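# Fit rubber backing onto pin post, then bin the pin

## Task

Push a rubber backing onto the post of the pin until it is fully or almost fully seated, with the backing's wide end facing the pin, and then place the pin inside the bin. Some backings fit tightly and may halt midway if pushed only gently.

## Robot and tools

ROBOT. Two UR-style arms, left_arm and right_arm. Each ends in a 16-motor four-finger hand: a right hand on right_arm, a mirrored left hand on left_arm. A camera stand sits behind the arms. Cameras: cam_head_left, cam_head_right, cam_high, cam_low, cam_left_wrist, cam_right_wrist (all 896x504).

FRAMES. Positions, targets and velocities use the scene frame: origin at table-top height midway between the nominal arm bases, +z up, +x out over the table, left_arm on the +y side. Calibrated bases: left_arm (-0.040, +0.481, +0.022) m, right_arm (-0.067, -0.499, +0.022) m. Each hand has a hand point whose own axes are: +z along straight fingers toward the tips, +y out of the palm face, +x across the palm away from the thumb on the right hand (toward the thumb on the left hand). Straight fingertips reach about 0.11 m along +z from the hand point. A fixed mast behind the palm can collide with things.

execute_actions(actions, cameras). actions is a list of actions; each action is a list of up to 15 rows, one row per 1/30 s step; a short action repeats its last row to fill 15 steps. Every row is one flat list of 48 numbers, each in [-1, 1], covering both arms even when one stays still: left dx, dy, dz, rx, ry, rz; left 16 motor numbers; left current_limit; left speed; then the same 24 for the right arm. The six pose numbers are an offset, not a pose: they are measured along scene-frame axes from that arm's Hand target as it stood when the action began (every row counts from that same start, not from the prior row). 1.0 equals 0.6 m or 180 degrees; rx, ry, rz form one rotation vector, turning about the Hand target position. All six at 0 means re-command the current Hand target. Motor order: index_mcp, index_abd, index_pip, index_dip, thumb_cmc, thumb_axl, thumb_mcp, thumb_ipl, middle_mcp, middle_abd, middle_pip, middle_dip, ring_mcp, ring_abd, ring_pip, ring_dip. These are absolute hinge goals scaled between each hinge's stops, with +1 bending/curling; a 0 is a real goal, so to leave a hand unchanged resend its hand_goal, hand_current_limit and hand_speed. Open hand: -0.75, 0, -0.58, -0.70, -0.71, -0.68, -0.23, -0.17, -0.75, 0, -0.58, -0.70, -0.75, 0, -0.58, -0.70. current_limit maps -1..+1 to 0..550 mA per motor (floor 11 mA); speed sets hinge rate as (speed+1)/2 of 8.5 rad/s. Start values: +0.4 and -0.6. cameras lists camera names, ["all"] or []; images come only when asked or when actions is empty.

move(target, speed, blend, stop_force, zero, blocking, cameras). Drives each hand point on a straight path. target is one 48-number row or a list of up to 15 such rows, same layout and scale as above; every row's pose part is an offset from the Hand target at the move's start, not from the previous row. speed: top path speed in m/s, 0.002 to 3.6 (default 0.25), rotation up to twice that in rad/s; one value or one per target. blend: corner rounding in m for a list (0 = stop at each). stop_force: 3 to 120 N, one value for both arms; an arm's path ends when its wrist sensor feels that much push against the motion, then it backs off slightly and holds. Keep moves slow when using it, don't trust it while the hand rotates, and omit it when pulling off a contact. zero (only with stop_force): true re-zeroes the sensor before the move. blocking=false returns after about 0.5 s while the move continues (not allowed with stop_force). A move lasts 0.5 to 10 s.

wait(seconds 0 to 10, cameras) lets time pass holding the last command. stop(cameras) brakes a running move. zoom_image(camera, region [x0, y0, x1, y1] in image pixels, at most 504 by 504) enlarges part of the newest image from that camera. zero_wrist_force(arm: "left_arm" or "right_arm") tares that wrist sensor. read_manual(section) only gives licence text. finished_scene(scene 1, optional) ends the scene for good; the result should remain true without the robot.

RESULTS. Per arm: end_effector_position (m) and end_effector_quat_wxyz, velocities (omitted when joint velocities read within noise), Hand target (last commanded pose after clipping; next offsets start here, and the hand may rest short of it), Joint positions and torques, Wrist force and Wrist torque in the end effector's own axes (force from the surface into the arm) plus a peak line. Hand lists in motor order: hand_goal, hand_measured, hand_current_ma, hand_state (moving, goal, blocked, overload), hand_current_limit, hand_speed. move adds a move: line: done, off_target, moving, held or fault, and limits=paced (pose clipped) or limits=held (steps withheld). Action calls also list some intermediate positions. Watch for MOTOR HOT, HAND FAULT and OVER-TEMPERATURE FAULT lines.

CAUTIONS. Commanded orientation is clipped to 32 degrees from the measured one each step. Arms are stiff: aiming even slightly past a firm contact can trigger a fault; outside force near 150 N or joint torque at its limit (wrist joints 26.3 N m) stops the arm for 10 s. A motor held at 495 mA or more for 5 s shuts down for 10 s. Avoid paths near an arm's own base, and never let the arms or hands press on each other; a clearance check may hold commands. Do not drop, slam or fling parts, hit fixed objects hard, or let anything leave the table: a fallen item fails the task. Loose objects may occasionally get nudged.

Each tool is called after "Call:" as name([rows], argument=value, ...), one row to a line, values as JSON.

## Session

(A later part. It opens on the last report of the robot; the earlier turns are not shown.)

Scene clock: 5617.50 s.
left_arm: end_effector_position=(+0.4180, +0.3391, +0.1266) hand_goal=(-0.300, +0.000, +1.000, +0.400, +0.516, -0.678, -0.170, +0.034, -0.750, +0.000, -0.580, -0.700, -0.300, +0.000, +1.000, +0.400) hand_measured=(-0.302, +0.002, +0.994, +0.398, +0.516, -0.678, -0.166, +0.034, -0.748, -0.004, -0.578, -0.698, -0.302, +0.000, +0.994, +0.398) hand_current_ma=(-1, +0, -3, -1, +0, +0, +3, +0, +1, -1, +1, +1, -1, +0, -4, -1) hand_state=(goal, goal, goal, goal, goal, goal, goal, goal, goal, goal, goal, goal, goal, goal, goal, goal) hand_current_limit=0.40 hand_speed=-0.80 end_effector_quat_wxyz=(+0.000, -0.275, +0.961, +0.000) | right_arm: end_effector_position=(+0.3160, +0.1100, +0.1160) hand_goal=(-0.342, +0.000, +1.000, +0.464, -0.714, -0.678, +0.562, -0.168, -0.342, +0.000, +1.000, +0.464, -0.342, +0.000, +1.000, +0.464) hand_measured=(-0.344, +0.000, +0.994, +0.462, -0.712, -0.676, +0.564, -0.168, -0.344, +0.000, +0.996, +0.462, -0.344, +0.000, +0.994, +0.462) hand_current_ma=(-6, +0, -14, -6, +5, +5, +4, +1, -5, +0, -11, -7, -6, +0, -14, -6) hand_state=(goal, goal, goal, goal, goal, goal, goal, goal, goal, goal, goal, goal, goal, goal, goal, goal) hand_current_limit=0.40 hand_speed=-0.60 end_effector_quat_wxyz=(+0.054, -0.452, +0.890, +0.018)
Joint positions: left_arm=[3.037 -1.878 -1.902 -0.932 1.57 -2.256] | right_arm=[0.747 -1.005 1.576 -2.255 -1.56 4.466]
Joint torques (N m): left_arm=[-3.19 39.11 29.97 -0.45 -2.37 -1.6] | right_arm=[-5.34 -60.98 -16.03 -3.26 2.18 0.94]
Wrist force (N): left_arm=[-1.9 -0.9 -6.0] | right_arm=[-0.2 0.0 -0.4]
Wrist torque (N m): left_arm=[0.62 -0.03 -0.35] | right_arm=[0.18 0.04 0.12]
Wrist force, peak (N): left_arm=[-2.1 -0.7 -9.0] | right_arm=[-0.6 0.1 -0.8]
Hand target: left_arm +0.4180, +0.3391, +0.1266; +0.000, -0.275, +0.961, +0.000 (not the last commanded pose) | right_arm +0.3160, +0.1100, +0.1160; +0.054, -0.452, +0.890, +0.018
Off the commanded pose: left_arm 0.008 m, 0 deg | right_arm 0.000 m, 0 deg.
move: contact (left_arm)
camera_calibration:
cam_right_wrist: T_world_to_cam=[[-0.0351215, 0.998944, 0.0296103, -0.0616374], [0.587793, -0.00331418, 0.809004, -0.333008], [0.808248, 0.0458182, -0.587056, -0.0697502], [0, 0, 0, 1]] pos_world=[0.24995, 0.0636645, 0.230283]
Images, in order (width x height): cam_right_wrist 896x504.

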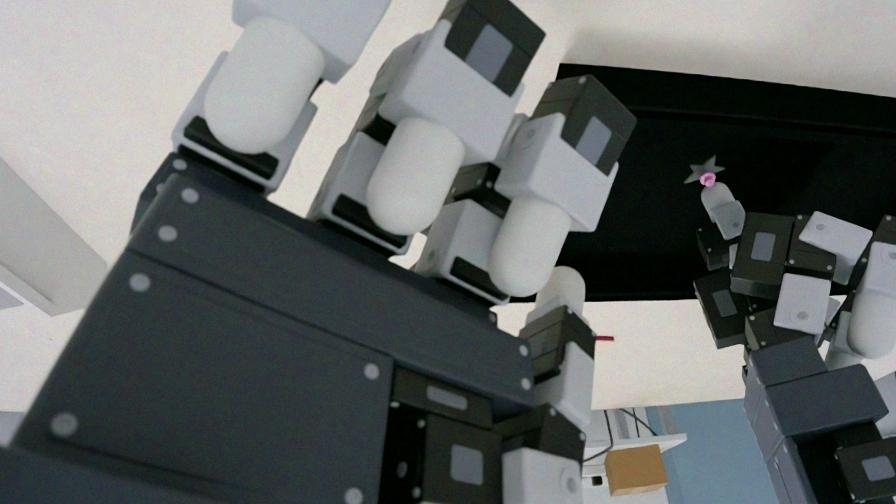

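Call:
move([
  [0,0,0.05,0,0,0, -0.30,0.0,1.0,0.4, 0.517,-0.678,-0.169,0.035, -0.75,0.0,-0.58,-0.70, -0.30,0,1.0,0.4, 0.4,-0.8, 0,0,0,0,0,0, -0.342,0,1.0,0.464,-0.714,-0.678,0.562,-0.168,-0.342,0,1.0,0.464,-0.342,0,1.0,0.464,0.4,-0.6],
  [-0.0253,-0.0242,0.05,0,0,0, -0.30,0.0,1.0,0.4, 0.517,-0.678,-0.169,0.035, -0.75,0.0,-0.58,-0.70, -0.30,0,1.0,0.4, 0.4,-0.8, 0,0,0,0,0,0, -0.342,0,1.0,0.464,-0.714,-0.678,0.562,-0.168,-0.342,0,1.0,0.464,-0.342,0,1.0,0.464,0.4,-0.6],
  [-0.0253,-0.0242,0.037,0,0,0, -0.30,0.0,1.0,0.4, 0.517,-0.678,-0.169,0.035, -0.75,0.0,-0.58,-0.70, -0.30,0,1.0,0.4, 0.4,-0.8, 0,0,0,0,0,0, -0.342,0,1.0,0.464,-0.714,-0.678,0.562,-0.168,-0.342,0,1.0,0.464,-0.342,0,1.0,0.464,0.4,-0.6],
], speed=0.04, cameras=["cam_right_wrist"])

Call:
zoom_image(camera="cam_right_wrist", region=[680, 145, 764, 220])

Scene clock: 5667.57 s.
left_arm: end_effector_position=(+0.4027, +0.3246, +0.1486) hand_goal=(-0.300, +0.000, +1.000, +0.400, +0.516, -0.678, -0.170, +0.034, -0.750, +0.000, -0.580, -0.700, -0.300, +0.000, +1.000, +0.400) hand_measured=(-0.302, +0.002, +0.994, +0.398, +0.516, -0.678, -0.166, +0.034, -0.748, -0.004, -0.578, -0.698, -0.302, +0.000, +0.994, +0.398) hand_current_ma=(-1, +0, -3, -1, +0, +0, +3, +0, +1, -1, +1, +1, -1, +0, -4, -1) hand_state=(goal, goal, goal, goal, goal, goal, goal, goal, goal, goal, goal, goal, goal, goal, goal, goal) hand_current_limit=0.40 hand_speed=-0.80 end_effector_quat_wxyz=(+0.000, -0.275, +0.961, +0.000) | right_arm: end_effector_position=(+0.3160, +0.1100, +0.1160) hand_goal=(-0.342, +0.000, +1.000, +0.464, -0.714, -0.678, +0.562, -0.168, -0.342, +0.000, +1.000, +0.464, -0.342, +0.000, +1.000, +0.464) hand_measured=(-0.344, +0.000, +0.994, +0.462, -0.712, -0.676, +0.564, -0.168, -0.344, +0.000, +0.996, +0.462, -0.344, +0.000, +0.994, +0.462) hand_current_ma=(-6, +0, -14, -6, +5, +5, +4, +1, -5, +0, -11, -7, -6, +0, -14, -6) hand_state=(goal, goal, goal, goal, goal, goal, goal, goal, goal, goal, goal, goal, goal, goal, goal, goal) hand_current_limit=0.40 hand_speed=-0.60 end_effector_quat_wxyz=(+0.054, -0.452, +0.890, +0.018)
Joint positions: left_arm=[3.006 -1.828 -1.901 -0.983 1.57 -2.286] | right_arm=[0.747 -1.005 1.576 -2.255 -1.56 4.466]
Joint torques (N m): left_arm=[8.68 39.52 30.99 -0.8 -1.91 1.94] | right_arm=[-6.11 -61.74 -15.19 -3.16 2.31 0.91]
Wrist force (N): left_arm=[-2.1 -0.4 -1.4] | right_arm=[-0.4 0.0 -0.2]
Wrist torque (N m): left_arm=[0.36 0.06 -0.38] | right_arm=[0.17 0.07 0.10]
Wrist force, peak (N): left_arm=[-2.4 -0.7 -6.4] | right_arm=[-0.8 0.1 -0.3]
Hand target: left_arm +0.4028, +0.3246, +0.1488; +0.000, -0.275, +0.961, +0.000 | right_arm +0.3160, +0.1100, +0.1160; +0.054, -0.452, +0.890, +0.018
Off the commanded pose: left_arm 0.000 m, 0 deg | right_arm 0.000 m, 0 deg.
move: done
camera_calibration:
cam_right_wrist: T_world_to_cam=[[-0.0351215, 0.998944, 0.0296103, -0.0616374], [0.587793, -0.00331418, 0.809004, -0.333008], [0.808248, 0.0458182, -0.587056, -0.0697502], [0, 0, 0, 1]] pos_world=[0.24995, 0.0636645, 0.230283]
Images, in order (width x height): cam_right_wrist 896x504.

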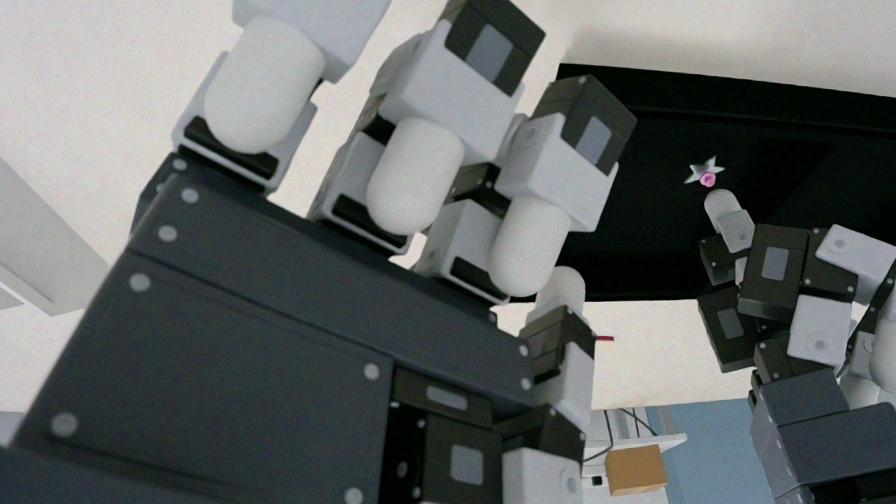

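Scaled by 6.000 from the camera's 896x504 image, which has a finer 1280x720 frame.

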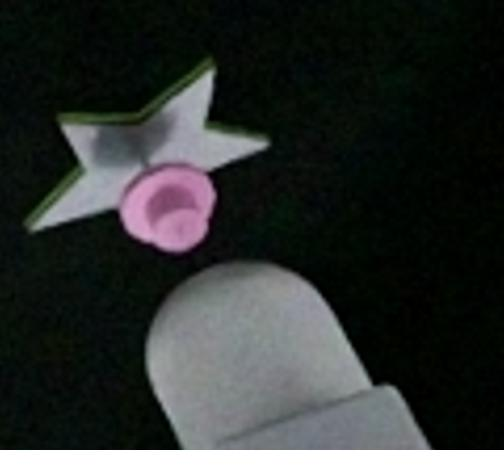

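Call:
move([
  [0.0004,-0.0015,-0.0075,0,0,0, -0.30,0.0,1.0,0.4, 0.517,-0.678,-0.169,0.035, -0.75,0.0,-0.58,-0.70, -0.30,0,1.0,0.4, 0.4,-0.8, 0,0,0,0,0,0, -0.342,0,1.0,0.464,-0.714,-0.678,0.562,-0.168,-0.342,0,1.0,0.464,-0.342,0,1.0,0.464,0.4,-0.6],
], speed=0.02, cameras=["cam_right_wrist"])

Call:
zoom_image(camera="cam_right_wrist", region=[685, 150, 741, 200])

Scene clock: 5702.90 s.
left_arm: end_effector_position=(+0.4031, +0.3237, +0.1442) hand_goal=(-0.300, +0.000, +1.000, +0.400, +0.516, -0.678, -0.170, +0.034, -0.750, +0.000, -0.580, -0.700, -0.300, +0.000, +1.000, +0.400) hand_measured=(-0.302, +0.002, +0.994, +0.398, +0.516, -0.678, -0.166, +0.034, -0.748, -0.004, -0.578, -0.698, -0.302, +0.000, +0.994, +0.398) hand_current_ma=(-1, +0, -3, -1, +0, +0, +3, +0, +1, -1, +1, +1, -1, +0, -4, -1) hand_state=(goal, goal, goal, goal, goal, goal, goal, goal, goal, goal, goal, goal, goal, goal, goal, goal) hand_current_limit=0.40 hand_speed=-0.80 end_effector_quat_wxyz=(+0.000, -0.275, +0.961, +0.000) | right_arm: end_effector_position=(+0.3160, +0.1100, +0.1160) hand_goal=(-0.342, +0.000, +1.000, +0.464, -0.714, -0.678, +0.562, -0.168, -0.342, +0.000, +1.000, +0.464, -0.342, +0.000, +1.000, +0.464) hand_measured=(-0.344, +0.000, +0.994, +0.462, -0.712, -0.676, +0.564, -0.168, -0.344, +0.000, +0.996, +0.462, -0.344, +0.000, +0.994, +0.462) hand_current_ma=(-6, +0, -14, -6, +5, +5, +4, +1, -5, +0, -11, -7, -6, +0, -14, -6) hand_state=(goal, goal, goal, goal, goal, goal, goal, goal, goal, goal, goal, goal, goal, goal, goal, goal) hand_current_limit=0.40 hand_speed=-0.60 end_effector_quat_wxyz=(+0.054, -0.452, +0.890, +0.018)
Joint positions: left_arm=[3.004 -1.836 -1.905 -0.971 1.57 -2.288] | right_arm=[0.747 -1.005 1.576 -2.255 -1.56 4.466]
Joint torques (N m): left_arm=[-5.55 32.86 9.07 2.01 0.65 -1.57] | right_arm=[-6.81 -61.59 -14.6 -2.99 2.27 1.05]
Wrist force (N): left_arm=[-2.1 -0.7 -1.4] | right_arm=[-0.3 0.1 -0.5]
Wrist torque (N m): left_arm=[0.32 0.06 -0.29] | right_arm=[0.19 0.05 0.11]
Wrist force, peak (N): left_arm=[-2.4 -0.8 -1.6] | right_arm=[-0.6 0.0 -0.6]
Hand target: left_arm +0.4030, +0.3237, +0.1443; +0.000, -0.275, +0.961, +0.000 | right_arm +0.3160, +0.1100, +0.1160; +0.054, -0.452, +0.890, +0.018
Off the commanded pose: left_arm 0.000 m, 0 deg | right_arm 0.000 m, 0 deg.
move: done
camera_calibration:
cam_right_wrist: T_world_to_cam=[[-0.0351215, 0.998944, 0.0296103, -0.0616374], [0.587793, -0.00331418, 0.809004, -0.333008], [0.808248, 0.0458182, -0.587056, -0.0697502], [0, 0, 0, 1]] pos_world=[0.24995, 0.0636645, 0.230283]
Images, in order (width x height): cam_right_wrist 896x504.

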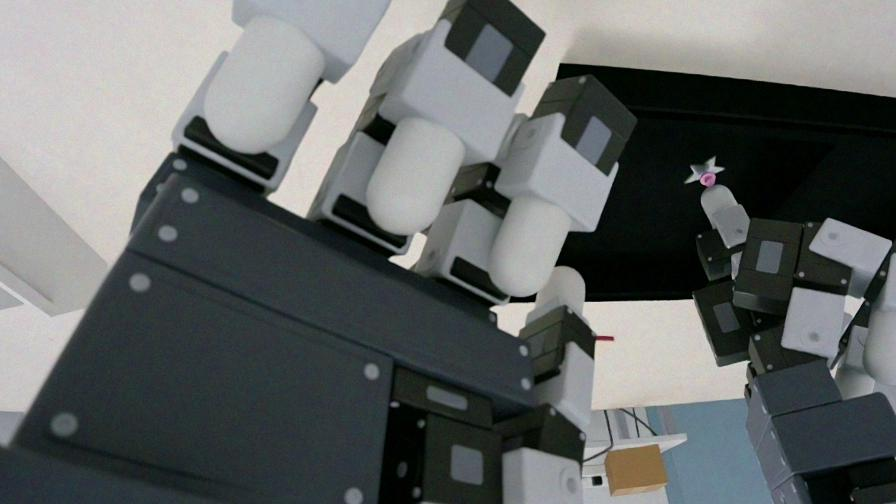

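Scaled by 9.000 from the camera's 896x504 image, which has a finer 1280x720 frame.

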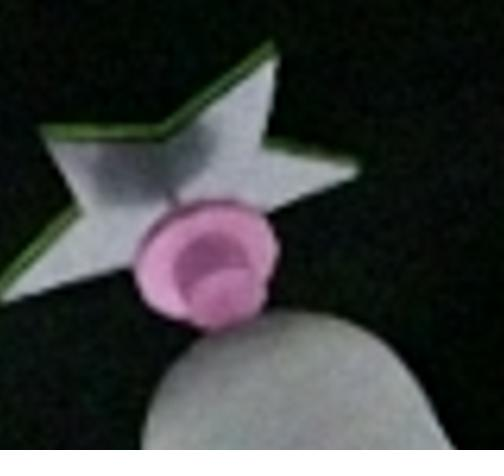

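Call:
move([
  [0,0,0.0928,0,0,0, -0.30,0.0,1.0,0.4, 0.517,-0.678,-0.169,0.035, -0.75,0.0,-0.58,-0.70, -0.30,0,1.0,0.4, 0.4,-0.8, 0,0,0,0,0,0, -0.342,0,1.0,0.464,-0.714,-0.678,0.562,-0.168,-0.342,0,1.0,0.464,-0.342,0,1.0,0.464,0.4,-0.6],
  [0.185,0.0015,0.0928,0,0,-0.4211, -0.75,0.0667,-0.58,-0.70, 0.517,-0.678,-0.169,0.035, -0.75,-0.0667,-0.58,-0.70, -0.30,0,1.0,0.4, 0.4,-0.8, 0,0,0,0,0,0, -0.342,0,1.0,0.464,-0.714,-0.678,0.562,-0.168,-0.342,0,1.0,0.464,-0.342,0,1.0,0.464,0.4,-0.6],
], speed=0.12, cameras=["cam_right_wrist", "cam_head_right"])

Call:
zoom_image(camera="cam_right_wrist", region=[675, 140, 815, 270])

Scene clock: 5871.47 s.
left_arm: end_effector_position=(+0.5141, +0.3246, +0.2000) hand_goal=(-0.750, +0.066, -0.580, -0.700, +0.516, -0.678, -0.170, +0.034, -0.750, -0.066, -0.580, -0.700, -0.300, +0.000, +1.000, +0.400) hand_measured=(-0.748, +0.062, -0.576, -0.698, +0.516, -0.678, -0.166, +0.034, -0.748, -0.062, -0.578, -0.698, -0.302, +0.000, +0.994, +0.398) hand_current_ma=(+0, -2, +2, +1, +0, +0, +3, +0, +1, +2, +1, +1, -1, +0, -4, -1) hand_state=(goal, goal, goal, goal, goal, goal, goal, goal, goal, goal, goal, goal, goal, goal, goal, goal) hand_current_limit=0.40 hand_speed=-0.80 end_effector_quat_wxyz=(+0.000, +0.374, +0.928, +0.000) | right_arm: end_effector_position=(+0.3160, +0.1100, +0.1160) hand_goal=(-0.342, +0.000, +1.000, +0.464, -0.714, -0.678, +0.562, -0.168, -0.342, +0.000, +1.000, +0.464, -0.342, +0.000, +1.000, +0.464) hand_measured=(-0.344, +0.000, +0.994, +0.462, -0.712, -0.676, +0.564, -0.168, -0.344, +0.000, +0.996, +0.462, -0.344, +0.000, +0.994, +0.462) hand_current_ma=(-6, +0, -14, -6, +5, +5, +4, +1, -5, +0, -11, -7, -6, +0, -14, -6) hand_state=(goal, goal, goal, goal, goal, goal, goal, goal, goal, goal, goal, goal, goal, goal, goal, goal) hand_current_limit=0.40 hand_speed=-0.60 end_effector_quat_wxyz=(+0.054, -0.452, +0.890, +0.018)
Joint positions: left_arm=[2.977 -1.79 -1.8 -1.123 1.57 -0.993] | right_arm=[0.747 -1.005 1.576 -2.255 -1.56 4.466]
Joint torques (N m): left_arm=[-8.41 21.57 33.99 1.4 -2.38 1.82] | right_arm=[-6.11 -60.84 -15.9 -3.08 2.21 1.03]
Wrist force (N): left_arm=[-1.9 -0.7 -1.3] | right_arm=[-0.4 0.1 -0.4]
Wrist torque (N m): left_arm=[0.28 0.05 -0.30] | right_arm=[0.19 0.08 0.09]
Wrist force, peak (N): left_arm=[-2.1 -0.7 -2.6] | right_arm=[-0.7 0.0 -0.7]
Hand target: left_arm +0.5140, +0.3246, +0.2000; +0.000, +0.374, +0.928, +0.000 | right_arm +0.3160, +0.1100, +0.1160; +0.054, -0.452, +0.890, +0.018
Off the commanded pose: left_arm 0.000 m, 0 deg | right_arm 0.000 m, 0 deg.
move: done
camera_calibration:
cam_right_wrist: T_world_to_cam=[[-0.0351215, 0.998944, 0.0296103, -0.0616374], [0.587793, -0.00331418, 0.809004, -0.333008], [0.808248, 0.0458182, -0.587056, -0.0697502], [0, 0, 0, 1]] pos_world=[0.24995, 0.0636645, 0.230283]
Images, in order (width x height): cam_head_right 896x504, cam_right_wrist 896x504.

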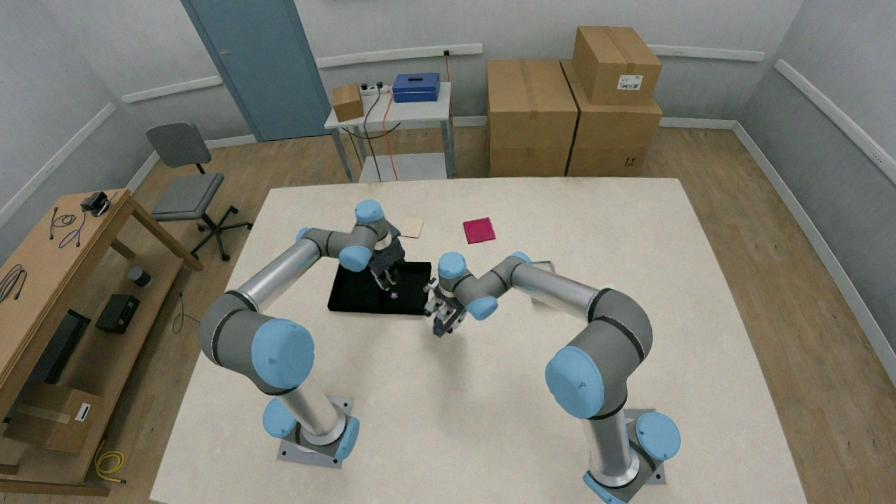

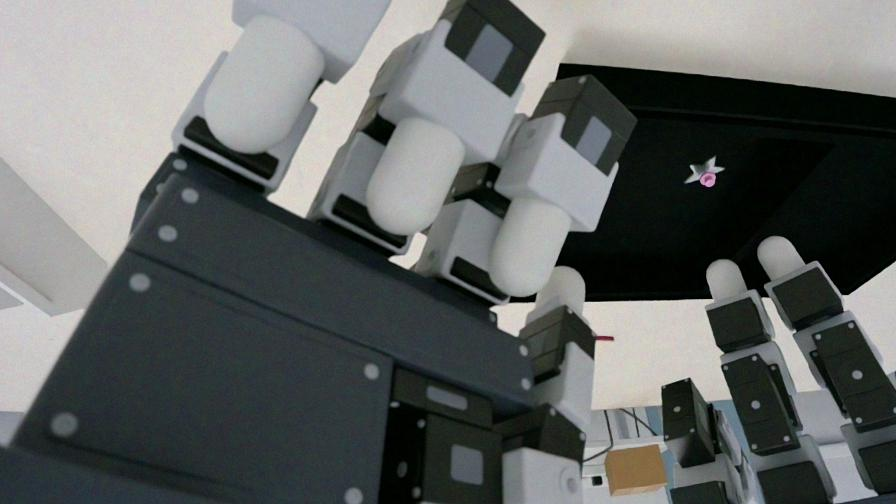

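Scaled by 3.600 from the camera's 896x504 image, which has a finer 1280x720 frame.

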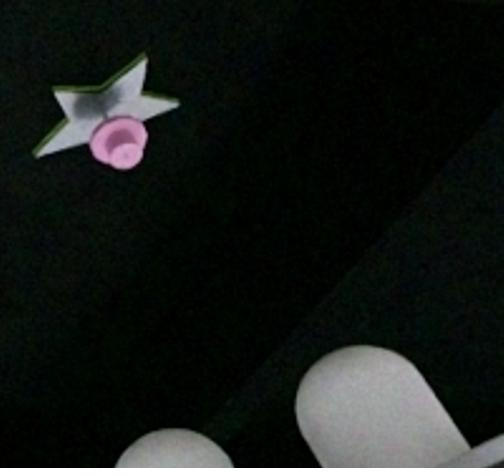

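Call:
move([
  [0,0,-0.07,0,0,0, -0.75,0.0667,-0.58,-0.70, 0.517,-0.678,-0.169,0.035, -0.75,-0.0667,-0.58,-0.70, -0.30,0,1.0,0.4, 0.4,-0.8, 0,0,0,0,0,0, -0.342,0,1.0,0.464,-0.714,-0.678,0.562,-0.168,-0.342,0,1.0,0.464,-0.342,0,1.0,0.464,0.4,-0.6],
], speed=0.06, cameras=["cam_right_wrist"])

Call:
zoom_image(camera="cam_right_wrist", region=[675, 140, 787, 240])

Scene clock: 5885.47 s.
left_arm: end_effector_position=(+0.5140, +0.3246, +0.1578) hand_goal=(-0.750, +0.066, -0.580, -0.700, +0.516, -0.678, -0.170, +0.034, -0.750, -0.066, -0.580, -0.700, -0.300, +0.000, +1.000, +0.400) hand_measured=(-0.748, +0.062, -0.576, -0.698, +0.516, -0.678, -0.166, +0.034, -0.748, -0.062, -0.578, -0.698, -0.302, +0.000, +0.994, +0.398) hand_current_ma=(+0, -2, +2, +1, +0, +0, +3, +0, +1, +2, +1, +1, -1, +0, -4, -1) hand_state=(goal, goal, goal, goal, goal, goal, goal, goal, goal, goal, goal, goal, goal, goal, goal, goal) hand_current_limit=0.40 hand_speed=-0.80 end_effector_quat_wxyz=(+0.000, +0.374, +0.928, +0.000) | right_arm: end_effector_position=(+0.3160, +0.1100, +0.1160) hand_goal=(-0.342, +0.000, +1.000, +0.464, -0.714, -0.678, +0.562, -0.168, -0.342, +0.000, +1.000, +0.464, -0.342, +0.000, +1.000, +0.464) hand_measured=(-0.344, +0.000, +0.994, +0.462, -0.712, -0.676, +0.564, -0.168, -0.344, +0.000, +0.996, +0.462, -0.344, +0.000, +0.994, +0.462) hand_current_ma=(-6, +0, -14, -6, +5, +5, +4, +1, -5, +0, -11, -7, -6, +0, -14, -6) hand_state=(goal, goal, goal, goal, goal, goal, goal, goal, goal, goal, goal, goal, goal, goal, goal, goal) hand_current_limit=0.40 hand_speed=-0.60 end_effector_quat_wxyz=(+0.054, -0.452, +0.890, +0.018)
Joint positions: left_arm=[2.977 -1.84 -1.858 -1.015 1.57 -0.993] | right_arm=[0.747 -1.005 1.576 -2.255 -1.56 4.466]
Joint torques (N m): left_arm=[-5 40.35 32.36 -0.35 -1.92 1.78] | right_arm=[-5.88 -60.96 -15.85 -3.07 2.3 0.93]
Wrist force (N): left_arm=[-1.9 -0.8 -1.2] | right_arm=[-0.4 0.3 -0.1]
Wrist torque (N m): left_arm=[0.28 0.06 -0.30] | right_arm=[0.20 0.07 0.10]
Wrist force, peak (N): left_arm=[-2.3 -0.6 -2.1] | right_arm=[-0.7 -0.2 -0.6]
Hand target: left_arm +0.5140, +0.3246, +0.1580; +0.000, +0.374, +0.928, +0.000 | right_arm +0.3160, +0.1100, +0.1160; +0.054, -0.452, +0.890, +0.018
Off the commanded pose: left_arm 0.000 m, 0 deg | right_arm 0.000 m, 0 deg.
move: done
camera_calibration:
cam_right_wrist: T_world_to_cam=[[-0.0351215, 0.998944, 0.0296103, -0.0616374], [0.587793, -0.00331418, 0.809004, -0.333008], [0.808248, 0.0458182, -0.587056, -0.0697502], [0, 0, 0, 1]] pos_world=[0.24995, 0.0636645, 0.230283]
Images, in order (width x height): cam_right_wrist 896x504.

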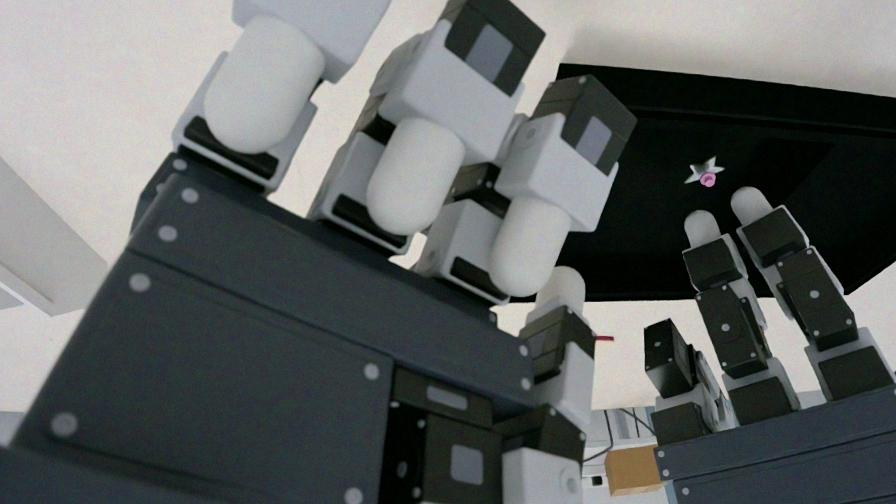

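Scaled by 4.500 from the camera's 896x504 image, which has a finer 1280x720 frame.

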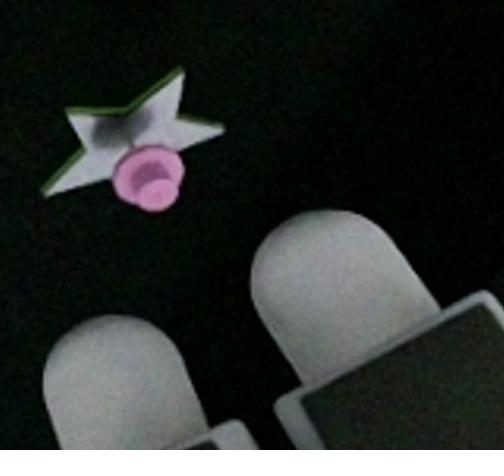

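Call:
move([
  [-0.181,-0.001,0.012,0,0,0.5, -0.75,0.085,-0.58,-0.70, 0.517,-0.678,-0.169,0.035, -0.75,-0.085,-0.58,-0.70, -0.30,0,1.0,0.4, 0.4,-0.8, 0,0,0,0,0,0, -0.342,0,1.0,0.464,-0.714,-0.678,0.562,-0.168,-0.342,0,1.0,0.464,-0.342,0,1.0,0.464,0.4,-0.6],
], speed=0.12, cameras=["cam_right_wrist"])

Call:
zoom_image(camera="cam_right_wrist", region=[675, 140, 787, 240])

Scene clock: 6013.33 s.
left_arm: end_effector_position=(+0.4054, +0.3240, +0.1651) hand_goal=(-0.750, +0.084, -0.580, -0.700, +0.516, -0.678, -0.170, +0.034, -0.750, -0.086, -0.580, -0.700, -0.300, +0.000, +1.000, +0.400) hand_measured=(-0.748, +0.080, -0.576, -0.698, +0.516, -0.678, -0.166, +0.034, -0.748, -0.082, -0.578, -0.698, -0.302, +0.000, +0.994, +0.398) hand_current_ma=(+0, -2, +2, +1, +0, +0, +3, +0, +1, +2, +1, +1, -1, +0, -4, -1) hand_state=(goal, goal, goal, goal, goal, goal, goal, goal, goal, goal, goal, goal, goal, goal, goal, goal) hand_current_limit=0.40 hand_speed=-0.80 end_effector_quat_wxyz=(+0.000, -0.392, +0.920, +0.000) | right_arm: end_effector_position=(+0.3160, +0.1100, +0.1160) hand_goal=(-0.342, +0.000, +1.000, +0.464, -0.714, -0.678, +0.562, -0.168, -0.342, +0.000, +1.000, +0.464, -0.342, +0.000, +1.000, +0.464) hand_measured=(-0.344, +0.000, +0.994, +0.462, -0.712, -0.676, +0.564, -0.168, -0.344, +0.000, +0.996, +0.462, -0.344, +0.000, +0.994, +0.462) hand_current_ma=(-6, +0, -14, -6, +5, +5, +4, +1, -5, +0, -11, -7, -6, +0, -14, -6) hand_state=(goal, goal, goal, goal, goal, goal, goal, goal, goal, goal, goal, goal, goal, goal, goal, goal) hand_current_limit=0.40 hand_speed=-0.60 end_effector_quat_wxyz=(+0.054, -0.452, +0.890, +0.018)
Joint positions: left_arm=[3.041 -1.824 -1.858 -1.031 1.57 -2.499] | right_arm=[0.747 -1.005 1.576 -2.255 -1.56 4.466]
Joint torques (N m): left_arm=[-7.98 20.18 33.3 3.26 2.3 0.11] | right_arm=[-5.5 -62.05 -15.92 -2.97 2.44 1.02]
Wrist force (N): left_arm=[-2.0 -0.9 -1.6] | right_arm=[-0.5 -0.2 -0.5]
Wrist torque (N m): left_arm=[0.28 0.05 -0.46] | right_arm=[0.16 0.08 0.09]
Wrist force, peak (N): left_arm=[-2.4 -0.6 -1.9] | right_arm=[-0.8 0.1 -0.6]
Hand target: left_arm +0.4054, +0.3240, +0.1652; +0.000, -0.392, +0.920, +0.000 | right_arm +0.3160, +0.1100, +0.1160; +0.054, -0.452, +0.890, +0.018
Off the commanded pose: left_arm 0.000 m, 0 deg | right_arm 0.000 m, 0 deg.
move: done
camera_calibration:
cam_right_wrist: T_world_to_cam=[[-0.0351215, 0.998944, 0.0296103, -0.0616374], [0.587793, -0.00331418, 0.809004, -0.333008], [0.808248, 0.0458182, -0.587056, -0.0697502], [0, 0, 0, 1]] pos_world=[0.24995, 0.0636645, 0.230283]
Images, in order (width x height): cam_right_wrist 896x504.

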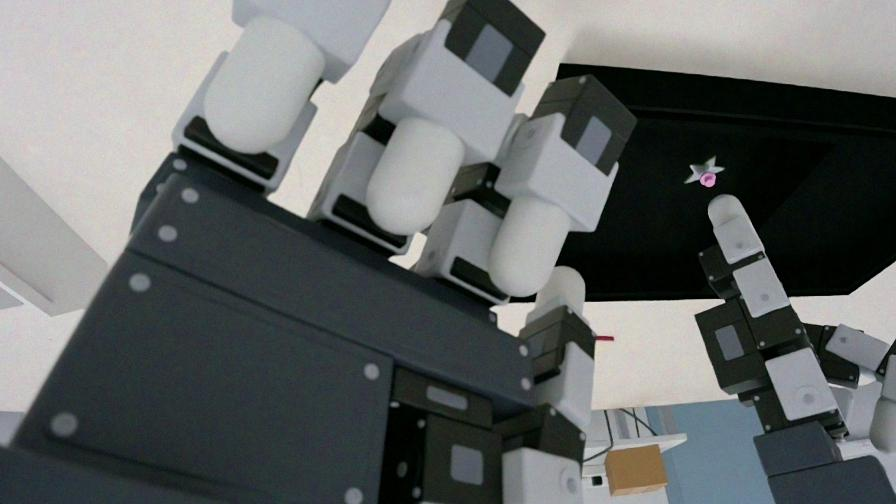

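Scaled by 4.500 from the camera's 896x504 image, which has a finer 1280x720 frame.

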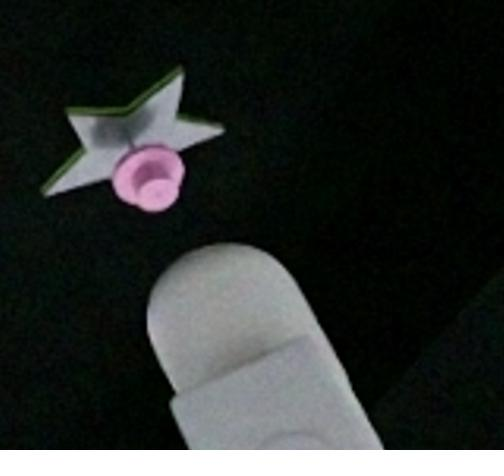

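Call:
move([
  [-0.0008,-0.0037,-0.0115,0,0,0, -0.75,0.085,-0.58,-0.70, 0.517,-0.678,-0.169,0.035, -0.75,-0.085,-0.58,-0.70, -0.30,0,1.0,0.4, 0.4,-0.8, 0,0,0,0,0,0, -0.342,0,1.0,0.464,-0.714,-0.678,0.562,-0.168,-0.342,0,1.0,0.464,-0.342,0,1.0,0.464,0.4,-0.6],
], speed=0.03, cameras=["cam_right_wrist"])

Call:
zoom_image(camera="cam_right_wrist", region=[680, 145, 764, 220])

Scene clock: 6046.07 s.
left_arm: end_effector_position=(+0.4049, +0.3217, +0.1581) hand_goal=(-0.750, +0.084, -0.580, -0.700, +0.516, -0.678, -0.170, +0.034, -0.750, -0.086, -0.580, -0.700, -0.300, +0.000, +1.000, +0.400) hand_measured=(-0.748, +0.080, -0.576, -0.698, +0.516, -0.678, -0.166, +0.034, -0.748, -0.082, -0.578, -0.698, -0.302, +0.000, +0.994, +0.398) hand_current_ma=(+0, -2, +2, +1, +0, +0, +3, +0, +1, +2, +1, +1, -1, +0, -4, -1) hand_state=(goal, goal, goal, goal, goal, goal, goal, goal, goal, goal, goal, goal, goal, goal, goal, goal) hand_current_limit=0.40 hand_speed=-0.80 end_effector_quat_wxyz=(+0.000, -0.392, +0.920, +0.000) | right_arm: end_effector_position=(+0.3160, +0.1100, +0.1160) hand_goal=(-0.342, +0.000, +1.000, +0.464, -0.714, -0.678, +0.562, -0.168, -0.342, +0.000, +1.000, +0.464, -0.342, +0.000, +1.000, +0.464) hand_measured=(-0.344, +0.000, +0.994, +0.462, -0.712, -0.676, +0.564, -0.168, -0.344, +0.000, +0.996, +0.462, -0.344, +0.000, +0.994, +0.462) hand_current_ma=(-6, +0, -14, -6, +5, +5, +4, +1, -5, +0, -11, -7, -6, +0, -14, -6) hand_state=(goal, goal, goal, goal, goal, goal, goal, goal, goal, goal, goal, goal, goal, goal, goal, goal) hand_current_limit=0.40 hand_speed=-0.60 end_effector_quat_wxyz=(+0.054, -0.452, +0.890, +0.018)
Joint positions: left_arm=[3.037 -1.834 -1.866 -1.013 1.57 -2.503] | right_arm=[0.747 -1.005 1.576 -2.255 -1.56 4.466]
Joint torques (N m): left_arm=[-0.44 37.95 15.93 0.37 2.3 -0.59] | right_arm=[-5.52 -60.94 -15.18 -3.05 2.27 0.96]
Wrist force (N): left_arm=[-2.3 -0.6 -1.6] | right_arm=[-0.6 0.0 -0.5]
Wrist torque (N m): left_arm=[0.32 0.08 -0.30] | right_arm=[0.19 0.09 0.09]
Wrist force, peak (N): left_arm=[-2.3 -0.8 -1.9] | right_arm=[-0.7 -0.2 -0.5]
Hand target: left_arm +0.4050, +0.3218, +0.1583; +0.000, -0.392, +0.920, +0.000 | right_arm +0.3160, +0.1100, +0.1160; +0.054, -0.452, +0.890, +0.018
Off the commanded pose: left_arm 0.000 m, 0 deg | right_arm 0.000 m, 0 deg.
move: done
camera_calibration:
cam_right_wrist: T_world_to_cam=[[-0.0351215, 0.998944, 0.0296103, -0.0616374], [0.587793, -0.00331418, 0.809004, -0.333008], [0.808248, 0.0458182, -0.587056, -0.0697502], [0, 0, 0, 1]] pos_world=[0.24995, 0.0636645, 0.230283]
Images, in order (width x height): cam_right_wrist 896x504.

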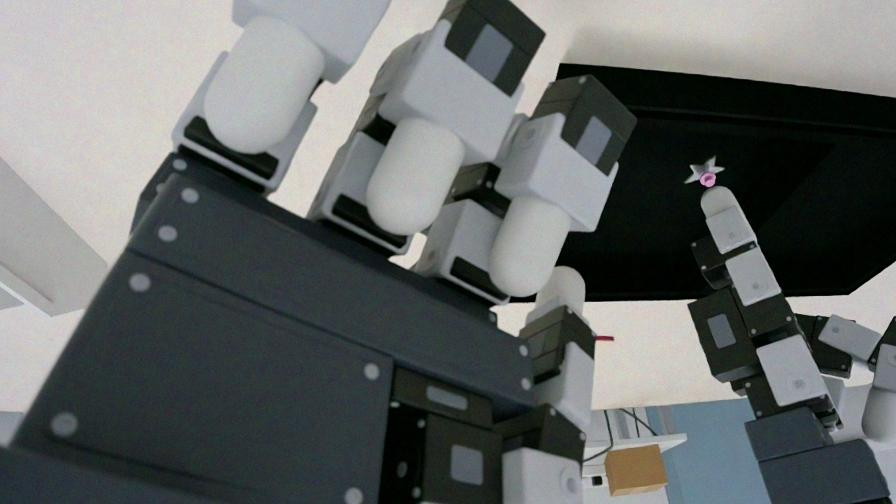

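Scaled by 6.000 from the camera's 896x504 image, which has a finer 1280x720 frame.

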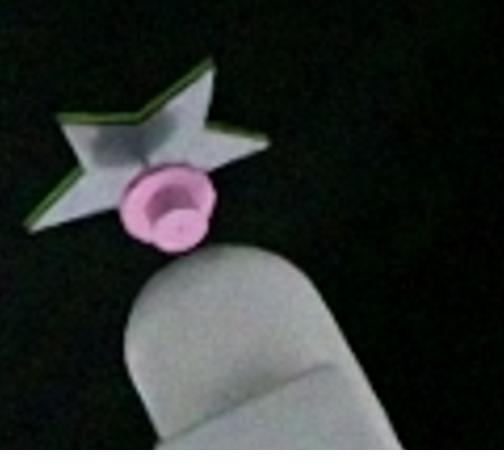

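Call:
move([
  [0,0,-0.0395,0,0,0, -0.75,0.085,-0.58,-0.70, 0.517,-0.678,-0.169,0.035, -0.75,-0.085,-0.58,-0.70, -0.30,0,1.0,0.4, 0.4,-0.8, 0,0,0,0,0,0, -0.342,0,1.0,0.464,-0.714,-0.678,0.562,-0.168,-0.342,0,1.0,0.464,-0.342,0,1.0,0.464,0.4,-0.6],
], speed=0.01, stop_force=4, cameras=["cam_right_wrist"])

Call:
zoom_image(camera="cam_right_wrist", region=[680, 135, 764, 210])

Scene clock: 6074.97 s.
left_arm: end_effector_position=(+0.4050, +0.3218, +0.1346) hand_goal=(-0.750, +0.084, -0.580, -0.700, +0.516, -0.678, -0.170, +0.034, -0.750, -0.086, -0.580, -0.700, -0.300, +0.000, +1.000, +0.400) hand_measured=(-0.748, +0.080, -0.576, -0.698, +0.516, -0.678, -0.166, +0.034, -0.748, -0.082, -0.578, -0.698, -0.302, +0.000, +0.994, +0.398) hand_current_ma=(+0, -2, +2, +1, +0, +0, +3, +0, +1, +2, +1, +1, -1, +0, -4, -1) hand_state=(goal, goal, goal, goal, goal, goal, goal, goal, goal, goal, goal, goal, goal, goal, goal, goal) hand_current_limit=0.40 hand_speed=-0.80 end_effector_quat_wxyz=(+0.000, -0.392, +0.920, +0.000) | right_arm: end_effector_position=(+0.3160, +0.1100, +0.1160) hand_goal=(-0.342, +0.000, +1.000, +0.464, -0.714, -0.678, +0.562, -0.168, -0.342, +0.000, +1.000, +0.464, -0.342, +0.000, +1.000, +0.464) hand_measured=(-0.344, +0.000, +0.994, +0.462, -0.712, -0.676, +0.564, -0.168, -0.344, +0.000, +0.996, +0.462, -0.344, +0.000, +0.994, +0.462) hand_current_ma=(-6, +0, -14, -6, +5, +5, +4, +1, -5, +0, -11, -7, -6, +0, -14, -6) hand_state=(goal, goal, goal, goal, goal, goal, goal, goal, goal, goal, goal, goal, goal, goal, goal, goal) hand_current_limit=0.40 hand_speed=-0.60 end_effector_quat_wxyz=(+0.054, -0.452, +0.890, +0.018)
Joint positions: left_arm=[3.037 -1.866 -1.894 -0.952 1.57 -2.503] | right_arm=[0.747 -1.005 1.576 -2.255 -1.56 4.466]
Joint torques (N m): left_arm=[6.34 40.84 31.05 -0.43 2.11 1.65] | right_arm=[-5.28 -61.28 -15.74 -2.82 2.22 0.87]
Wrist force (N): left_arm=[-2.0 -0.8 -1.7] | right_arm=[-0.5 0.0 -0.4]
Wrist torque (N m): left_arm=[0.30 0.05 -0.28] | right_arm=[0.18 0.08 0.09]
Wrist force, peak (N): left_arm=[-2.4 -0.6 -1.8] | right_arm=[-0.8 0.1 -0.5]
Hand target: left_arm +0.4050, +0.3218, +0.1346; +0.000, -0.392, +0.920, +0.000 | right_arm +0.3160, +0.1100, +0.1160; +0.054, -0.452, +0.890, +0.018
Off the commanded pose: left_arm 0.000 m, 0 deg | right_arm 0.000 m, 0 deg.
move: done
camera_calibration:
cam_right_wrist: T_world_to_cam=[[-0.0351215, 0.998944, 0.0296103, -0.0616374], [0.587793, -0.00331418, 0.809004, -0.333008], [0.808248, 0.0458182, -0.587056, -0.0697502], [0, 0, 0, 1]] pos_world=[0.24995, 0.0636645, 0.230283]
Images, in order (width x height): cam_right_wrist 896x504.

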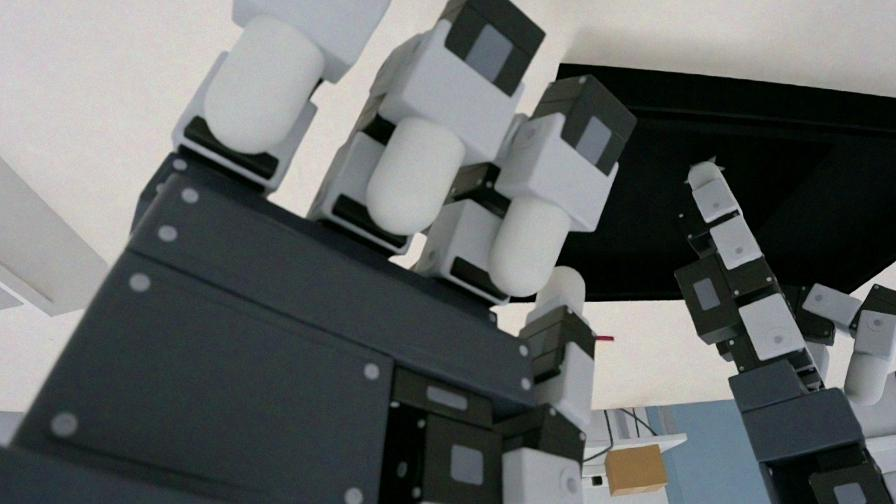

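Scaled by 6.000 from the camera's 896x504 image, which has a finer 1280x720 frame.

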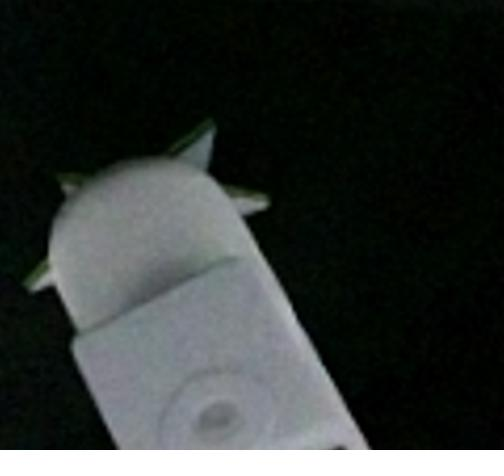

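Call:
move([
  [0,0,0,0,0,0, -0.75,0.101,-0.58,-0.70, 0.517,-0.678,-0.169,0.035, -0.75,-0.101,-0.58,-0.70, -0.30,0,1.0,0.4, 0.4,-0.97, 0,0,0,0,0,0, -0.342,0,1.0,0.464,-0.714,-0.678,0.562,-0.168,-0.342,0,1.0,0.464,-0.342,0,1.0,0.464,0.4,-0.6],
], speed=0.01, cameras=["cam_right_wrist"])

Call:
zoom_image(camera="cam_right_wrist", region=[680, 135, 764, 210])

Scene clock: 6083.83 s.
left_arm: end_effector_position=(+0.4050, +0.3218, +0.1346) hand_goal=(-0.750, +0.100, -0.580, -0.700, +0.516, -0.678, -0.170, +0.034, -0.750, -0.102, -0.580, -0.700, -0.300, +0.000, +1.000, +0.400) hand_measured=(-0.748, +0.092, -0.576, -0.698, +0.516, -0.678, -0.166, +0.034, -0.748, -0.094, -0.578, -0.698, -0.302, +0.000, +0.994, +0.398) hand_current_ma=(+0, -6, +2, +1, +0, +0, +3, +0, +1, +6, +1, +1, -1, +0, -4, -1) hand_state=(goal, goal, goal, goal, goal, goal, goal, goal, goal, goal, goal, goal, goal, goal, goal, goal) hand_current_limit=0.40 hand_speed=-0.97 end_effector_quat_wxyz=(+0.000, -0.392, +0.920, +0.000) | right_arm: end_effector_position=(+0.3160, +0.1100, +0.1160) hand_goal=(-0.342, +0.000, +1.000, +0.464, -0.714, -0.678, +0.562, -0.168, -0.342, +0.000, +1.000, +0.464, -0.342, +0.000, +1.000, +0.464) hand_measured=(-0.344, +0.000, +0.994, +0.462, -0.712, -0.676, +0.564, -0.168, -0.344, +0.000, +0.996, +0.462, -0.344, +0.000, +0.994, +0.462) hand_current_ma=(-6, +0, -14, -6, +5, +5, +4, +1, -5, +0, -11, -7, -6, +0, -14, -6) hand_state=(goal, goal, goal, goal, goal, goal, goal, goal, goal, goal, goal, goal, goal, goal, goal, goal) hand_current_limit=0.40 hand_speed=-0.60 end_effector_quat_wxyz=(+0.054, -0.452, +0.890, +0.018)
Joint positions: left_arm=[3.037 -1.866 -1.894 -0.952 1.57 -2.503] | right_arm=[0.747 -1.005 1.576 -2.255 -1.56 4.466]
Joint torques (N m): left_arm=[5.97 41.46 30.98 -0.57 2 1.59] | right_arm=[-5.74 -61.76 -15.7 -2.73 2.08 0.95]
Wrist force (N): left_arm=[-2.2 -0.6 -1.5] | right_arm=[-0.4 0.2 -0.3]
Wrist torque (N m): left_arm=[0.30 0.07 -0.30] | right_arm=[0.20 0.07 0.09]
Wrist force, peak (N): left_arm=[-2.4 -0.8 -1.7] | right_arm=[-0.7 0.1 -0.6]
Hand target: left_arm +0.4050, +0.3218, +0.1346; +0.000, -0.392, +0.920, +0.000 | right_arm +0.3160, +0.1100, +0.1160; +0.054, -0.452, +0.890, +0.018
Off the commanded pose: left_arm 0.000 m, 0 deg | right_arm 0.000 m, 0 deg.
move: done
camera_calibration:
cam_right_wrist: T_world_to_cam=[[-0.0351215, 0.998944, 0.0296103, -0.0616374], [0.587793, -0.00331418, 0.809004, -0.333008], [0.808248, 0.0458182, -0.587056, -0.0697502], [0, 0, 0, 1]] pos_world=[0.24995, 0.0636645, 0.230283]
Images, in order (width x height): cam_right_wrist 896x504.

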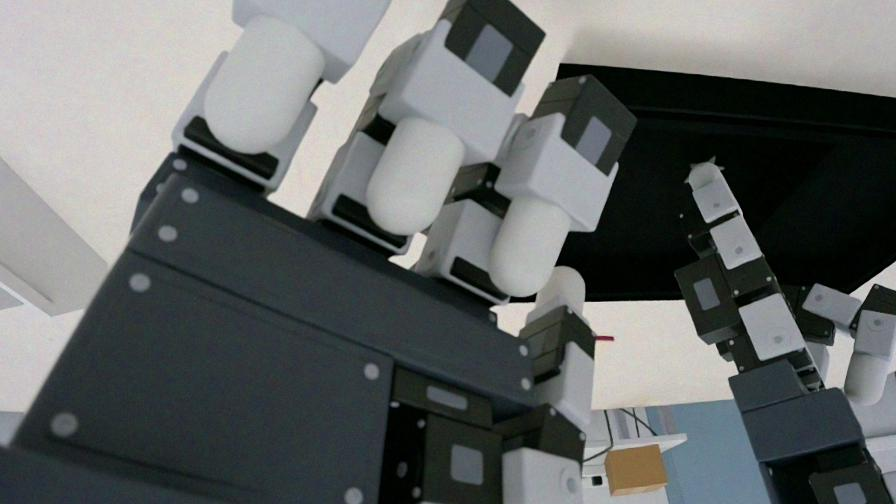

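Scaled by 6.000 from the camera's 896x504 image, which has a finer 1280x720 frame.

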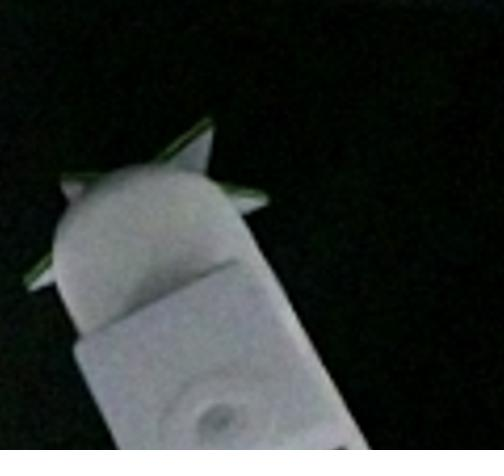

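Call:
move([
  [0,0,0,0,0,0, -0.75,0.12,-0.58,-0.70, 0.517,-0.678,-0.169,0.035, -0.75,-0.12,-0.58,-0.70, -0.30,0,1.0,0.4, 0.4,-0.97, 0,0,0,0,0,0, -0.342,0,1.0,0.464,-0.714,-0.678,0.562,-0.168,-0.342,0,1.0,0.464,-0.342,0,1.0,0.464,0.4,-0.6],
], speed=0.01, cameras=["cam_right_wrist"])

Call:
zoom_image(camera="cam_right_wrist", region=[680, 135, 764, 210])

Scene clock: 6097.03 s.
left_arm: end_effector_position=(+0.4050, +0.3218, +0.1346) hand_goal=(-0.750, +0.120, -0.580, -0.700, +0.516, -0.678, -0.170, +0.034, -0.750, -0.120, -0.580, -0.700, -0.300, +0.000, +1.000, +0.400) hand_measured=(-0.748, +0.092, -0.576, -0.698, +0.516, -0.678, -0.166, +0.034, -0.748, -0.094, -0.578, -0.698, -0.302, +0.000, +0.994, +0.398) hand_current_ma=(+0, -33, +2, +1, +0, +0, +3, +0, +1, +30, +1, +1, -1, +0, -4, -1) hand_state=(goal, blocked, goal, goal, goal, goal, goal, goal, goal, blocked, goal, goal, goal, goal, goal, goal) hand_current_limit=0.40 hand_speed=-0.97 end_effector_quat_wxyz=(+0.000, -0.392, +0.920, +0.000) | right_arm: end_effector_position=(+0.3160, +0.1100, +0.1160) hand_goal=(-0.342, +0.000, +1.000, +0.464, -0.714, -0.678, +0.562, -0.168, -0.342, +0.000, +1.000, +0.464, -0.342, +0.000, +1.000, +0.464) hand_measured=(-0.344, +0.000, +0.994, +0.462, -0.712, -0.676, +0.564, -0.168, -0.344, +0.000, +0.996, +0.462, -0.344, +0.000, +0.994, +0.462) hand_current_ma=(-6, +0, -14, -6, +5, +5, +4, +1, -5, +0, -11, -7, -6, +0, -14, -6) hand_state=(goal, goal, goal, goal, goal, goal, goal, goal, goal, goal, goal, goal, goal, goal, goal, goal) hand_current_limit=0.40 hand_speed=-0.60 end_effector_quat_wxyz=(+0.054, -0.452, +0.890, +0.018)
Joint positions: left_arm=[3.037 -1.866 -1.894 -0.952 1.57 -2.503] | right_arm=[0.747 -1.005 1.576 -2.255 -1.56 4.466]
Joint torques (N m): left_arm=[5.58 40.55 31.39 -0.49 1.99 1.5] | right_arm=[-5.3 -61.12 -15.63 -2.83 2.23 0.94]
Wrist force (N): left_arm=[-2.2 -0.7 -1.7] | right_arm=[-0.2 0.1 -0.2]
Wrist torque (N m): left_arm=[0.31 0.07 -0.30] | right_arm=[0.17 0.05 0.11]
Wrist force, peak (N): left_arm=[-2.3 -0.6 -1.7] | right_arm=[-0.7 0.0 -0.6]
Hand target: left_arm +0.4050, +0.3218, +0.1346; +0.000, -0.392, +0.920, +0.000 | right_arm +0.3160, +0.1100, +0.1160; +0.054, -0.452, +0.890, +0.018
Off the commanded pose: left_arm 0.000 m, 0 deg | right_arm 0.000 m, 0 deg.
move: done
camera_calibration:
cam_right_wrist: T_world_to_cam=[[-0.0351215, 0.998944, 0.0296103, -0.0616374], [0.587793, -0.00331418, 0.809004, -0.333008], [0.808248, 0.0458182, -0.587056, -0.0697502], [0, 0, 0, 1]] pos_world=[0.24995, 0.0636645, 0.230283]
Images, in order (width x height): cam_right_wrist 896x504.

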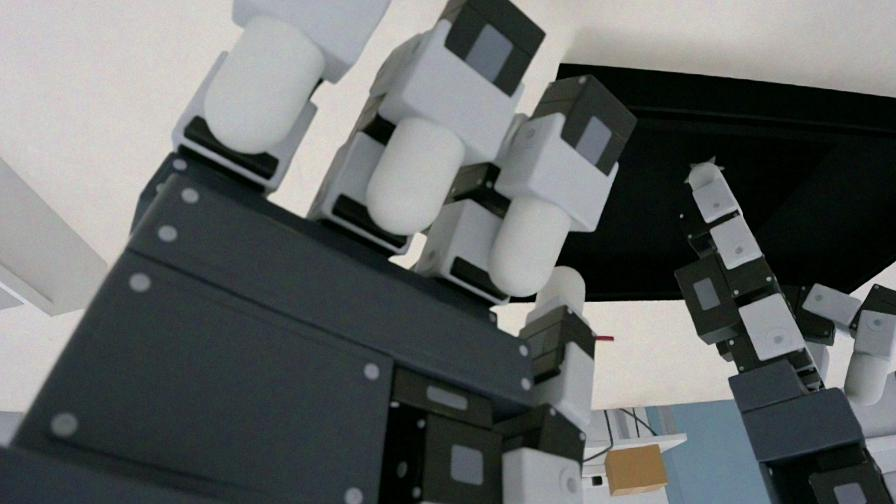

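Scaled by 6.000 from the camera's 896x504 image, which has a finer 1280x720 frame.

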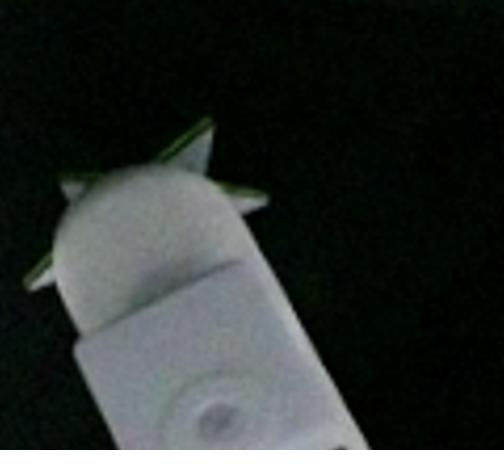

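Call:
move([
  [0,0,0,0,0,0, -0.75,0.22,-0.58,-0.70, 0.517,-0.678,-0.169,0.035, -0.75,-0.22,-0.58,-0.70, -0.30,0,1.0,0.4, 0.4,-0.97, 0,0,0,0,0,0, -0.342,0,1.0,0.464,-0.714,-0.678,0.562,-0.168,-0.342,0,1.0,0.464,-0.342,0,1.0,0.464,0.4,-0.6],
], speed=0.01, cameras=["cam_right_wrist"])

Call:
zoom_image(camera="cam_right_wrist", region=[680, 135, 764, 210])

Scene clock: 6120.43 s.
left_arm: end_effector_position=(+0.4050, +0.3218, +0.1346) hand_goal=(-0.750, +0.220, -0.580, -0.700, +0.516, -0.678, -0.170, +0.034, -0.750, -0.220, -0.580, -0.700, -0.300, +0.000, +1.000, +0.400) hand_measured=(-0.748, +0.096, -0.576, -0.698, +0.516, -0.678, -0.166, +0.034, -0.748, -0.098, -0.578, -0.698, -0.302, +0.000, +0.994, +0.398) hand_current_ma=(+0, -168, +2, +1, +0, +0, +3, +0, +1, +162, +1, +1, -1, +0, -4, -1) hand_state=(goal, moving, goal, goal, goal, goal, goal, goal, goal, moving, goal, goal, goal, goal, goal, goal) hand_current_limit=0.40 hand_speed=-0.97 end_effector_quat_wxyz=(+0.000, -0.392, +0.920, +0.000) | right_arm: end_effector_position=(+0.3160, +0.1100, +0.1160) hand_goal=(-0.342, +0.000, +1.000, +0.464, -0.714, -0.678, +0.562, -0.168, -0.342, +0.000, +1.000, +0.464, -0.342, +0.000, +1.000, +0.464) hand_measured=(-0.344, +0.000, +0.994, +0.462, -0.712, -0.676, +0.564, -0.168, -0.344, +0.000, +0.996, +0.462, -0.344, +0.000, +0.994, +0.462) hand_current_ma=(-6, +0, -14, -6, +5, +5, +4, +1, -5, +0, -11, -7, -6, +0, -14, -6) hand_state=(goal, goal, goal, goal, goal, goal, goal, goal, goal, goal, goal, goal, goal, goal, goal, goal) hand_current_limit=0.40 hand_speed=-0.60 end_effector_quat_wxyz=(+0.054, -0.452, +0.890, +0.018)
Joint positions: left_arm=[3.037 -1.866 -1.894 -0.952 1.57 -2.503] | right_arm=[0.747 -1.005 1.576 -2.255 -1.56 4.466]
Joint torques (N m): left_arm=[4.88 40.77 30.96 -0.52 1.91 1.63] | right_arm=[-6.34 -61.31 -16.24 -2.67 2.34 1.03]
Wrist force (N): left_arm=[-2.1 -0.5 -1.5] | right_arm=[-0.4 0.0 -0.4]
Wrist torque (N m): left_arm=[0.32 0.06 -0.30] | right_arm=[0.17 0.07 0.10]
Wrist force, peak (N): left_arm=[-2.3 -0.7 -1.8] | right_arm=[-0.6 -0.1 -0.7]
Hand target: left_arm +0.4050, +0.3218, +0.1346; +0.000, -0.392, +0.920, +0.000 | right_arm +0.3160, +0.1100, +0.1160; +0.054, -0.452, +0.890, +0.018
Off the commanded pose: left_arm 0.000 m, 0 deg | right_arm 0.000 m, 0 deg.
move: done
camera_calibration:
cam_right_wrist: T_world_to_cam=[[-0.0351215, 0.998944, 0.0296103, -0.0616374], [0.587793, -0.00331418, 0.809004, -0.333008], [0.808248, 0.0458182, -0.587056, -0.0697502], [0, 0, 0, 1]] pos_world=[0.24995, 0.0636645, 0.230283]
Images, in order (width x height): cam_right_wrist 896x504.

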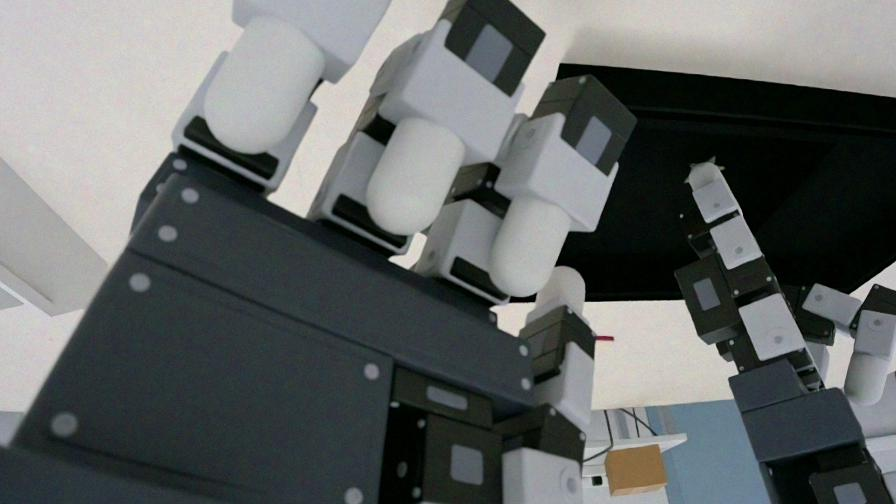

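Scaled by 6.000 from the camera's 896x504 image, which has a finer 1280x720 frame.

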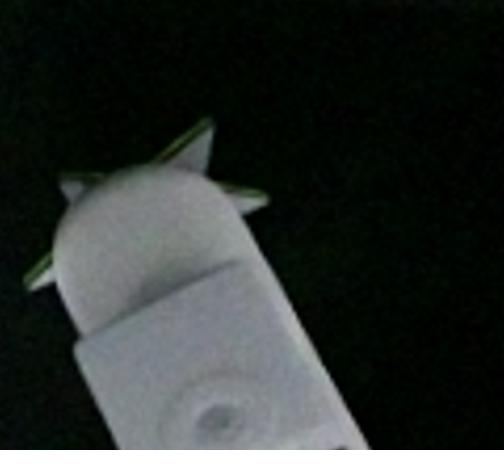

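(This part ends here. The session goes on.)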